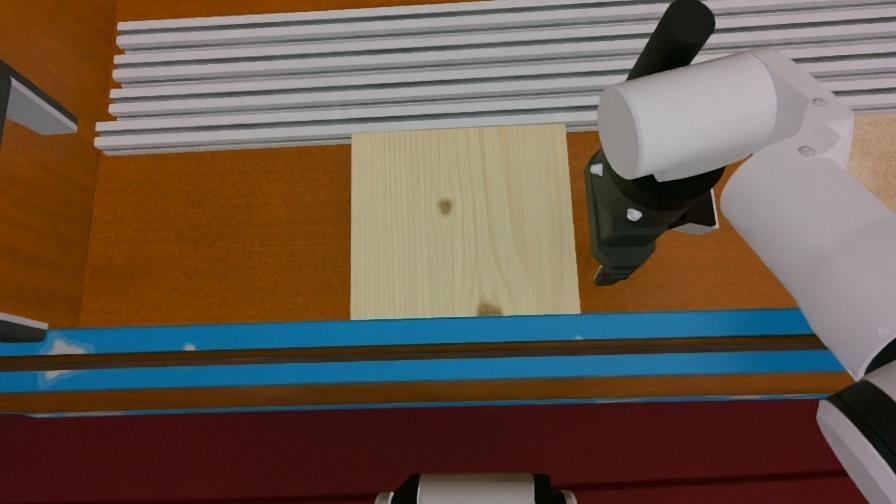

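Emit:
move(target={"side":"right","x":0.43,"y":-0.125,"z":0.335,"quat_wxyz":[0.998,0.06,0,0.008]}, min_time_s=0.8)

Emit:
move(target={"side":"right","x":0.43,"y":-0.06,"z":0.335,"quat_wxyz":[0.998,0.06,0,0.008]}, min_time_s=2, cameras=["head_camera"])

Scene clock: 236.87 s.
Joint torques (N m): left_arm=[-9.42 8.06 8.57 -1.53 -0.23 -0.58 -0.3] | right_arm=[-17.13 -1.31 -3.17 -6 -0.28 -0.05 0.16]
External joint torques (N m): left_arm=[0.63 -2.39 1.01 0.44 -0.36 -0.31 -0.3] | right_arm=[-1.62 1.72 -1.87 0.11 -0.31 0.06 0.16]
Wrist force (N): left_arm=[1.1 1.7 -8.0] | right_arm=[-0.3 1.8 -5.2]
Wrist torque (N m): left_arm=[-0.32 0.20 0.04] | right_arm=[-0.24 0.07 -0.20]
Wrist force, peak (N): left_arm=[1.2 2.3 -8.5] | right_arm=[-0.1 1.4 -6.0]
move: done
base_odometry: x=+0.546 y=-0.408 heading=+0.016
lidar_m: 0.23 0.26 0.35 1.73 2.23 1.59 1.52 1.59 2.16 4.32 0.36 0.25
base_status: not commanded
joint_positions: torso_squat_rad=+1.040 torso_shift_rad=+0.350 torso_pitch_rad=+0.500 torso_yaw_rad=+0.001 left_shoulder_pitch_rad=-0.788 left_shoulder_roll_rad=+1.140 left_shoulder_yaw_rad=-0.076 left_elbow_rad=-2.399 left_forearm_roll_rad=+1.446 left_wrist_pitch_rad=+1.919 left_hand_roll_rad=+1.137 left_gripper_m=+0.099 right_shoulder_pitch_rad=-1.014 right_shoulder_roll_rad=-0.182 right_shoulder_yaw_rad=+0.274 right_elbow_rad=-0.577 right_forearm_roll_rad=-0.458 right_wrist_pitch_rad=+0.979 right_hand_roll_rad=-0.242 right_gripper_m=+0.099 head_pan_rad=+0.000 head_tilt_rad=+0.850
joint_status: all done
wheel_motors_off: 0
motor_effort: left_wheel=+2(2) right_wheel=-1(3)
chest: x=+0.0418 y=+0.0001 z=+0.8849 quat_wxyz=(+0.969, +0.000, +0.247, +0.000) (m; base frame)
left_hand: x=+0.3300 y=+0.2201 z=+0.7201 quat_wxyz=(+0.998, -0.060, +0.000, +0.000) (m; base frame)
right_hand: x=+0.4294 y=-0.1254 z=+0.3354 quat_wxyz=(+0.998, +0.059, -0.002, +0.008) (m; base frame)
right_hand_status: reached (checked arc, planned for 0.8 s): 1 mm and 0.3 deg off.
pictures: none

Scene clock: 239.20 s.
Joint torques (N m): left_arm=[-8.99 8.17 8.38 -1.34 -0.21 -0.53 -0.31] | right_arm=[-22.18 5.48 0.21 -7.96 -0.96 -1.18 -0.5]
External joint torques (N m): left_arm=[1.06 -2.28 0.82 0.63 -0.34 -0.25 -0.31] | right_arm=[-5.44 6.51 0.65 -2.46 -1 -1.01 -0.5]
Wrist force (N): left_arm=[0.7 2.0 -7.9] | right_arm=[-2.8 -6.1 -6.0]
Wrist torque (N m): left_arm=[-0.32 0.14 0.04] | right_arm=[-0.06 0.07 0.16]
Wrist force, peak (N): left_arm=[1.0 2.0 -8.7] | right_arm=[-3.9 -12.9 2.0]
move: done
base_odometry: x=+0.546 y=-0.408 heading=+0.016
lidar_m: 0.23 0.25 0.35 1.74 2.22 1.60 1.52 1.60 2.14 4.33 0.35 0.25
base_status: not commanded
joint_positions: torso_squat_rad=+1.040 torso_shift_rad=+0.350 torso_pitch_rad=+0.500 torso_yaw_rad=+0.001 left_shoulder_pitch_rad=-0.788 left_shoulder_roll_rad=+1.140 left_shoulder_yaw_rad=-0.076 left_elbow_rad=-2.399 left_forearm_roll_rad=+1.446 left_wrist_pitch_rad=+1.919 left_hand_roll_rad=+1.137 left_gripper_m=+0.099 right_shoulder_pitch_rad=-1.190 right_shoulder_roll_rad=-0.035 right_shoulder_yaw_rad=+0.286 right_elbow_rad=-0.266 right_forearm_roll_rad=-0.426 right_wrist_pitch_rad=+0.810 right_hand_roll_rad=-0.311 right_gripper_m=+0.099 head_pan_rad=+0.000 head_tilt_rad=+0.850
joint_status: all done
wheel_motors_off: 0
motor_effort: left_wheel=-2(2) right_wheel=+1(4)
chest: x=+0.0418 y=+0.0001 z=+0.8849 quat_wxyz=(+0.969, +0.000, +0.247, +0.000) (m; base frame)
left_hand: x=+0.3300 y=+0.2200 z=+0.7201 quat_wxyz=(+0.998, -0.060, +0.000, +0.000) (m; base frame)
right_hand: x=+0.4290 y=-0.0618 z=+0.3351 quat_wxyz=(+0.998, +0.063, -0.015, +0.006) (m; base frame)
right_hand_status: reached (checked arc, as near as the solve gets, planned for 2.0 s): 2 mm and 1.8 deg off.
pictures: head_camera
camera_calibration:
head_camera: T_world_to_cam=[[-0.01956, -0.999505, -0.0246403, 0.0281035], [-0.961349, 0.0255716, -0.274142, 0.49037], [0.274637, 0.0183257, -0.961373, 0.911486], [0, 0, 0, 1]] pos_world=[0.221639, -0.00115356, 1.0114]

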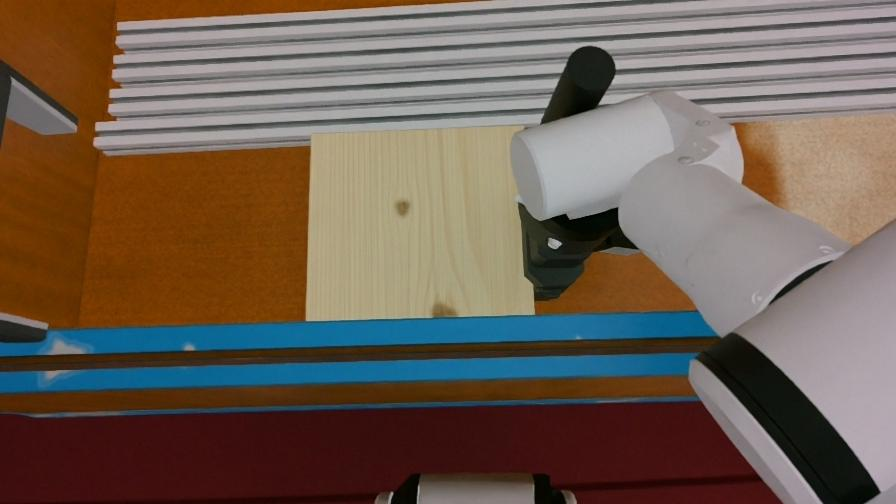

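Emit:
move(joints={"torso_yaw_rad":0.16,"right_hand_roll_rad":-0.45}, min_time_s=3, cameras=["head_camera"])

Scene clock: 247.53 s.
Joint torques (N m): left_arm=[-8.67 8.7 8.62 -1.12 -0.22 -0.28 -0.28] | right_arm=[-20.49 8.44 -0.38 -8.78 -1.8 -0.99 -0.19]
External joint torques (N m): left_arm=[1.05 -2.36 0.82 0.49 -0.28 -0.14 -0.28] | right_arm=[-3.02 7.52 -0.03 -2.84 -1.74 -0.77 -0.19]
Wrist force (N): left_arm=[1.1 1.0 -6.9] | right_arm=[-0.1 -9.2 -4.6]
Wrist torque (N m): left_arm=[-0.23 0.23 0.04] | right_arm=[-0.35 0.03 -0.08]
Wrist force, peak (N): left_arm=[1.7 1.7 -8.9] | right_arm=[-4.3 -15.0 5.3]
move: done
base_odometry: x=+0.546 y=-0.408 heading=+0.016
lidar_m: 0.23 0.25 0.35 1.74 2.22 1.59 1.51 1.60 2.17 4.33 0.36 0.26
base_status: not commanded
joint_positions: torso_squat_rad=+1.040 torso_shift_rad=+0.350 torso_pitch_rad=+0.500 torso_yaw_rad=+0.160 left_shoulder_pitch_rad=-0.788 left_shoulder_roll_rad=+1.140 left_shoulder_yaw_rad=-0.076 left_elbow_rad=-2.399 left_forearm_roll_rad=+1.446 left_wrist_pitch_rad=+1.919 left_hand_roll_rad=+1.137 left_gripper_m=+0.099 right_shoulder_pitch_rad=-1.190 right_shoulder_roll_rad=-0.035 right_shoulder_yaw_rad=+0.286 right_elbow_rad=-0.266 right_forearm_roll_rad=-0.426 right_wrist_pitch_rad=+0.810 right_hand_roll_rad=-0.450 right_gripper_m=+0.099 head_pan_rad=+0.000 head_tilt_rad=+0.850
joint_status: all done
wheel_motors_off: 0
motor_effort: left_wheel=-1(2) right_wheel=+1(3)
chest: x=+0.0418 y=+0.0001 z=+0.8849 quat_wxyz=(+0.966, +0.020, +0.247, +0.077) (m; base frame)
left_hand: x=+0.2958 y=+0.2698 z=+0.7388 quat_wxyz=(+0.997, -0.022, -0.005, +0.070) (m; base frame)
right_hand: x=+0.4313 y=+0.0345 z=+0.3342 quat_wxyz=(+0.995, +0.102, -0.004, +0.006) (m; base frame)
pictures: head_camera
camera_calibration:
head_camera: T_world_to_cam=[[0.119427, -0.987742, -0.100513, 0.0894149], [-0.957034, -0.0875838, -0.276432, 0.492236], [0.26424, 0.129208, -0.955763, 0.906947], [0, 0, 0, 1]] pos_world=[0.220757, 0.0142458, 1.01188]

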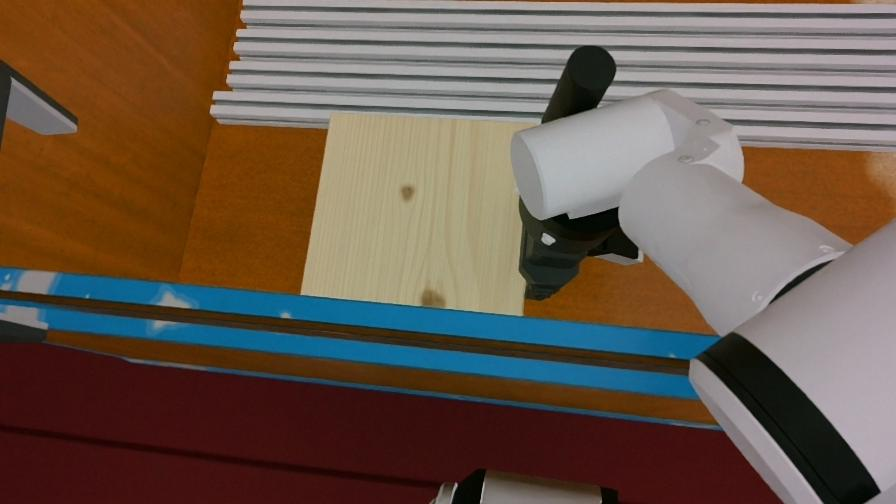

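Emit:
move(joints={"torso_yaw_rad":0.0}, min_time_s=1.5)

Emit:
move(target={"side":"right","x":0.39,"y":-0.16,"z":0.52,"quat_wxyz":[0.998,0.06,0,0.0]}, min_time_s=1.2)

Emit:
move(target={"side":"right","x":0.33,"y":-0.22,"z":0.72,"quat_wxyz":[0.998,0.06,0,0.0]}, cameras=["head_camera"])

Emit:
zoom_image(camera="head_camera", region=[60, 20, 560, 440])

Emit:
move(joints={"torso_squat_rad":0.35,"torso_shift_rad":0.0,"torso_pitch_rad":0.3}, min_time_s=3)

Emit:
move(base={"x_m_s":-0.25,"for_s":2.0}, joints={"head_tilt_rad":0.6,"head_pan_rad":0.1}, cameras=["head_camera"])

Scene clock: 252.70 s.
Joint torques (N m): left_arm=[-9.25 7.96 8.76 -1.52 -0.16 -0.49 -0.37] | right_arm=[-18.66 1.51 -0.69 -6.18 -0.29 -0.27 -0.26]
External joint torques (N m): left_arm=[0.8 -2.5 1.2 0.45 -0.29 -0.22 -0.37] | right_arm=[-1.91 2.51 -0.25 -0.68 -0.33 -0.11 -0.26]
Wrist force (N): left_arm=[1.0 2.5 -7.0] | right_arm=[-0.3 1.4 -5.1]
Wrist torque (N m): left_arm=[-0.41 0.22 0.04] | right_arm=[-0.17 0.08 0.03]
Wrist force, peak (N): left_arm=[0.9 1.5 -8.8] | right_arm=[-0.1 -9.6 -4.1]
move: done
base_odometry: x=+0.546 y=-0.408 heading=+0.016
lidar_m: 0.24 0.26 0.35 1.75 2.20 1.59 1.52 1.60 2.16 4.34 0.36 0.25
base_status: not commanded
joint_positions: torso_squat_rad=+1.040 torso_shift_rad=+0.350 torso_pitch_rad=+0.500 torso_yaw_rad=+0.000 left_shoulder_pitch_rad=-0.788 left_shoulder_roll_rad=+1.140 left_shoulder_yaw_rad=-0.076 left_elbow_rad=-2.399 left_forearm_roll_rad=+1.446 left_wrist_pitch_rad=+1.919 left_hand_roll_rad=+1.137 left_gripper_m=+0.099 right_shoulder_pitch_rad=-1.190 right_shoulder_roll_rad=-0.034 right_shoulder_yaw_rad=+0.286 right_elbow_rad=-0.267 right_forearm_roll_rad=-0.426 right_wrist_pitch_rad=+0.810 right_hand_roll_rad=-0.450 right_gripper_m=+0.099 head_pan_rad=+0.000 head_tilt_rad=+0.850
joint_status: all done
wheel_motors_off: 0
motor_effort: left_wheel=+0(2) right_wheel=+1(3)
chest: x=+0.0418 y=+0.0001 z=+0.8849 quat_wxyz=(+0.969, +0.000, +0.247, +0.000) (m; base frame)
left_hand: x=+0.3302 y=+0.2198 z=+0.7200 quat_wxyz=(+0.998, -0.060, +0.000, +0.000) (m; base frame)
right_hand: x=+0.4293 y=-0.0611 z=+0.3355 quat_wxyz=(+0.996, +0.064, -0.011, -0.063) (m; base frame)
pictures: none

Scene clock: 254.47 s.
Joint torques (N m): left_arm=[-9.22 8.54 8.77 -1.47 -0.11 -0.5 -0.39] | right_arm=[-13.55 -7.11 -6.03 -7.32 0.24 -0.26 0.02]
External joint torques (N m): left_arm=[0.83 -1.92 1.21 0.5 -0.24 -0.23 -0.39] | right_arm=[-1.12 0.05 0.57 -0.8 0.18 -0.08 0.02]
Wrist force (N): left_arm=[0.7 1.6 -7.3] | right_arm=[0.1 1.1 -5.2]
Wrist torque (N m): left_arm=[-0.35 0.15 0.08] | right_arm=[-0.15 0.12 -0.01]
Wrist force, peak (N): left_arm=[1.0 1.3 -8.7] | right_arm=[-2.3 1.4 -6.1]
move: done
base_odometry: x=+0.546 y=-0.408 heading=+0.016
lidar_m: 0.24 0.26 0.34 1.74 2.23 1.59 1.52 1.59 2.15 4.33 0.36 0.25
base_status: not commanded
joint_positions: torso_squat_rad=+1.040 torso_shift_rad=+0.350 torso_pitch_rad=+0.500 torso_yaw_rad=+0.000 left_shoulder_pitch_rad=-0.788 left_shoulder_roll_rad=+1.140 left_shoulder_yaw_rad=-0.076 left_elbow_rad=-2.399 left_forearm_roll_rad=+1.446 left_wrist_pitch_rad=+1.919 left_hand_roll_rad=+1.137 left_gripper_m=+0.099 right_shoulder_pitch_rad=-0.774 right_shoulder_roll_rad=-0.716 right_shoulder_yaw_rad=+0.495 right_elbow_rad=-1.831 right_forearm_roll_rad=-0.801 right_wrist_pitch_rad=+1.599 right_hand_roll_rad=-0.802 right_gripper_m=+0.099 head_pan_rad=+0.000 head_tilt_rad=+0.850
joint_status: all done
wheel_motors_off: 0
motor_effort: left_wheel=+1(2) right_wheel=+1(4)
chest: x=+0.0418 y=+0.0001 z=+0.8849 quat_wxyz=(+0.969, +0.000, +0.247, +0.000) (m; base frame)
left_hand: x=+0.3302 y=+0.2198 z=+0.7200 quat_wxyz=(+0.998, -0.060, +0.000, +0.000) (m; base frame)
right_hand: x=+0.3898 y=-0.1598 z=+0.5208 quat_wxyz=(+0.998, +0.061, +0.002, +0.001) (m; base frame)
right_hand_status: reached (checked arc, planned for 1.4 s): 1 mm and 0.3 deg off.
pictures: none

Scene clock: 255.70 s.
Joint torques (N m): left_arm=[-9.32 8.67 8.66 -1.7 0.01 -0.48 -0.25] | right_arm=[-10.56 -10.85 -7.56 -1.88 0.34 -0.37 0.34]
External joint torques (N m): left_arm=[0.73 -1.78 1.1 0.27 -0.12 -0.21 -0.25] | right_arm=[-0.63 0.18 -0.17 0.1 0.24 -0.16 0.34]
Wrist force (N): left_arm=[0.6 1.8 -8.0] | right_arm=[-0.3 1.1 -5.1]
Wrist torque (N m): left_arm=[-0.33 0.19 0.01] | right_arm=[-0.13 0.12 -0.04]
Wrist force, peak (N): left_arm=[0.7 1.7 -8.6] | right_arm=[-0.9 2.0 -6.9]
move: done
base_odometry: x=+0.546 y=-0.408 heading=+0.016
lidar_m: 0.24 0.25 0.34 1.74 2.22 1.60 1.52 1.58 2.16 4.34 0.35 0.25
base_status: not commanded
joint_positions: torso_squat_rad=+1.040 torso_shift_rad=+0.350 torso_pitch_rad=+0.500 torso_yaw_rad=+0.000 left_shoulder_pitch_rad=-0.788 left_shoulder_roll_rad=+1.140 left_shoulder_yaw_rad=-0.076 left_elbow_rad=-2.399 left_forearm_roll_rad=+1.446 left_wrist_pitch_rad=+1.919 left_hand_roll_rad=+1.137 left_gripper_m=+0.099 right_shoulder_pitch_rad=-0.787 right_shoulder_roll_rad=-1.143 right_shoulder_yaw_rad=+0.077 right_elbow_rad=-2.399 right_forearm_roll_rad=-1.447 right_wrist_pitch_rad=+1.917 right_hand_roll_rad=-1.138 right_gripper_m=+0.099 head_pan_rad=+0.000 head_tilt_rad=+0.850
joint_status: all done
wheel_motors_off: 0
motor_effort: left_wheel=+1(2) right_wheel=+1(3)
chest: x=+0.0418 y=+0.0001 z=+0.8849 quat_wxyz=(+0.969, +0.000, +0.247, +0.000) (m; base frame)
left_hand: x=+0.3302 y=+0.2198 z=+0.7200 quat_wxyz=(+0.998, -0.060, +0.000, +0.000) (m; base frame)
right_hand: x=+0.3300 y=-0.2200 z=+0.7200 quat_wxyz=(+0.998, +0.060, +0.000, +0.000) (m; base frame)
right_hand_status: reached (checked arc, planned for 0.9 s): 0 mm and 0.0 deg off.
pictures: head_camera
camera_calibration:
head_camera: T_world_to_cam=[[-0.0201721, -0.999501, -0.0242875, 0.0277871], [-0.961338, 0.0260632, -0.274134, 0.490459], [0.274631, 0.0178186, -0.961385, 0.911473], [0, 0, 0, 1]] pos_world=[0.221739, -0.00125082, 1.0114]

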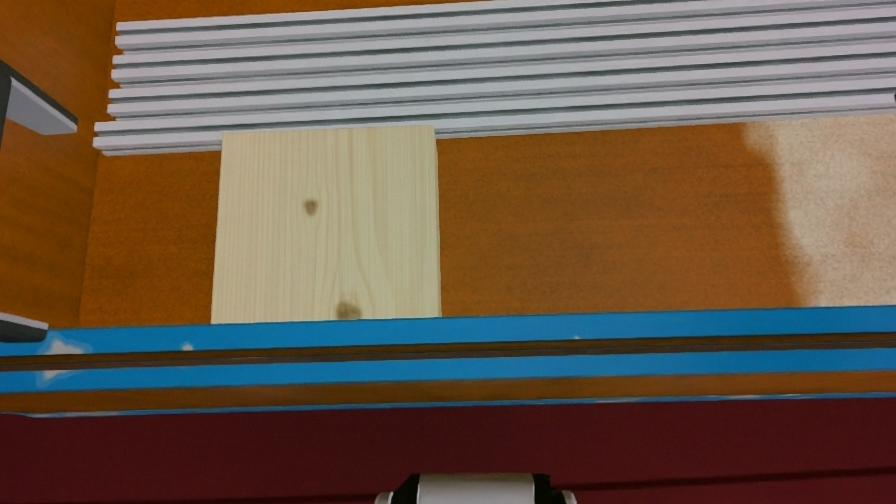

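Scaled by 1.008 from the camera's 896x504 image, which has a finer 1280x720 frame.

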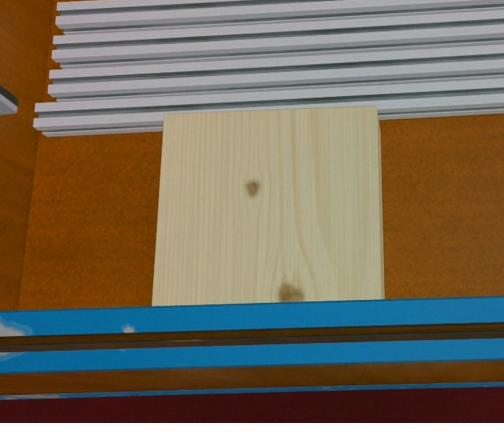

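Scene clock: 259.03 s.
Joint torques (N m): left_arm=[-10.38 8.48 8.85 -0.22 -0.3 -0.75 -0.26] | right_arm=[-11.97 -10.56 -7.6 -0.71 0.44 -0.33 0.18]
External joint torques (N m): left_arm=[1.05 -1.65 1.17 0.34 -0.08 -0.32 -0.24] | right_arm=[-0.62 0.11 -0.11 -0.04 0.02 0.04 0.17]
Wrist force (N): left_arm=[-1.0 2.0 -7.3] | right_arm=[-1.4 1.4 -4.9]
Wrist torque (N m): left_arm=[-0.33 0.02 0.05] | right_arm=[-0.21 0.05 -0.04]
Wrist force, peak (N): left_arm=[1.5 2.2 -8.6] | right_arm=[-0.1 1.2 -6.1]
move: done
base_odometry: x=+0.546 y=-0.408 heading=+0.016
lidar_m: 0.24 0.25 0.33 1.75 2.23 1.59 1.52 1.59 2.15 4.31 0.37 0.25
base_status: not commanded
joint_positions: torso_squat_rad=+0.350 torso_shift_rad=+0.000 torso_pitch_rad=+0.300 torso_yaw_rad=+0.000 left_shoulder_pitch_rad=-0.788 left_shoulder_roll_rad=+1.140 left_shoulder_yaw_rad=-0.076 left_elbow_rad=-2.399 left_forearm_roll_rad=+1.446 left_wrist_pitch_rad=+1.919 left_hand_roll_rad=+1.137 left_gripper_m=+0.099 right_shoulder_pitch_rad=-0.787 right_shoulder_roll_rad=-1.143 right_shoulder_yaw_rad=+0.077 right_elbow_rad=-2.399 right_forearm_roll_rad=-1.447 right_wrist_pitch_rad=+1.917 right_hand_roll_rad=-1.138 right_gripper_m=+0.099 head_pan_rad=+0.000 head_tilt_rad=+0.850
joint_status: all done
wheel_motors_off: 0
motor_effort: left_wheel=+4(6) right_wheel=-1(4)
chest: x=-0.1366 y=+0.0001 z=+1.2337 quat_wxyz=(+0.989, +0.000, +0.149, +0.000) (m; base frame)
left_hand: x=+0.1788 y=+0.2198 z=+1.1293 quat_wxyz=(+0.993, -0.060, -0.100, -0.006) (m; base frame)
right_hand: x=+0.1786 y=-0.2200 z=+1.1293 quat_wxyz=(+0.993, +0.060, -0.100, +0.006) (m; base frame)
pictures: none

Scene clock: 262.03 s.
Joint torques (N m): left_arm=[-10.4 8.41 9.07 -0.36 -0.32 -0.67 -0.28] | right_arm=[-12.14 -10.54 -7.4 -0.76 0.47 -0.34 0.12]
External joint torques (N m): left_arm=[1.02 -1.72 1.39 0.2 -0.1 -0.24 -0.27] | right_arm=[-0.79 0.14 0.09 -0.08 0.05 0.03 0.11]
Wrist force (N): left_arm=[-0.9 2.3 -7.7] | right_arm=[-1.0 1.2 -5.4]
Wrist torque (N m): left_arm=[-0.39 0.01 0.06] | right_arm=[-0.16 0.05 -0.02]
Wrist force, peak (N): left_arm=[-0.2 2.6 -8.3] | right_arm=[-1.8 1.4 -5.7]
move: done
base_odometry: x=+0.046 y=-0.416 heading=+0.017
lidar_m: 0.75 0.77 1.32 4.27 1.48 1.06 1.02 1.07 1.46 3.83 2.22 0.77
base_status: done (sent for 2 of 2 s)
joint_positions: torso_squat_rad=+0.350 torso_shift_rad=+0.000 torso_pitch_rad=+0.300 torso_yaw_rad=+0.000 left_shoulder_pitch_rad=-0.788 left_shoulder_roll_rad=+1.140 left_shoulder_yaw_rad=-0.076 left_elbow_rad=-2.399 left_forearm_roll_rad=+1.446 left_wrist_pitch_rad=+1.919 left_hand_roll_rad=+1.137 left_gripper_m=+0.099 right_shoulder_pitch_rad=-0.787 right_shoulder_roll_rad=-1.143 right_shoulder_yaw_rad=+0.077 right_elbow_rad=-2.399 right_forearm_roll_rad=-1.447 right_wrist_pitch_rad=+1.917 right_hand_roll_rad=-1.138 right_gripper_m=+0.099 head_pan_rad=+0.100 head_tilt_rad=+0.600
joint_status: all done
wheel_motors_off: 0
motor_effort: left_wheel=+13(37) right_wheel=-13(27)
chest: x=-0.1366 y=+0.0001 z=+1.2337 quat_wxyz=(+0.989, +0.000, +0.149, +0.000) (m; base frame)
left_hand: x=+0.1788 y=+0.2198 z=+1.1293 quat_wxyz=(+0.993, -0.060, -0.100, -0.006) (m; base frame)
right_hand: x=+0.1786 y=-0.2200 z=+1.1293 quat_wxyz=(+0.993, +0.060, -0.100, +0.006) (m; base frame)
pictures: head_camera
camera_calibration:
head_camera: T_world_to_cam=[[0.0877984, -0.994325, -0.0600799, 0.0893591], [-0.746455, -0.0257342, -0.664938, 0.952572], [0.659619, 0.103227, -0.744478, 1.03829], [0, 0, 0, 1]] pos_world=[0.0183334, 0.00618593, 1.41175]

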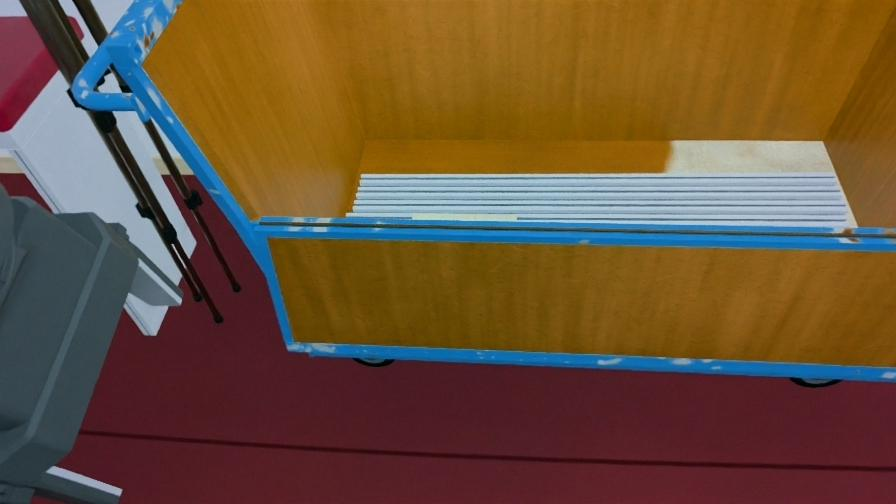

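Emit:
finished_scene(scene=2)

The scene is finished: the task was done.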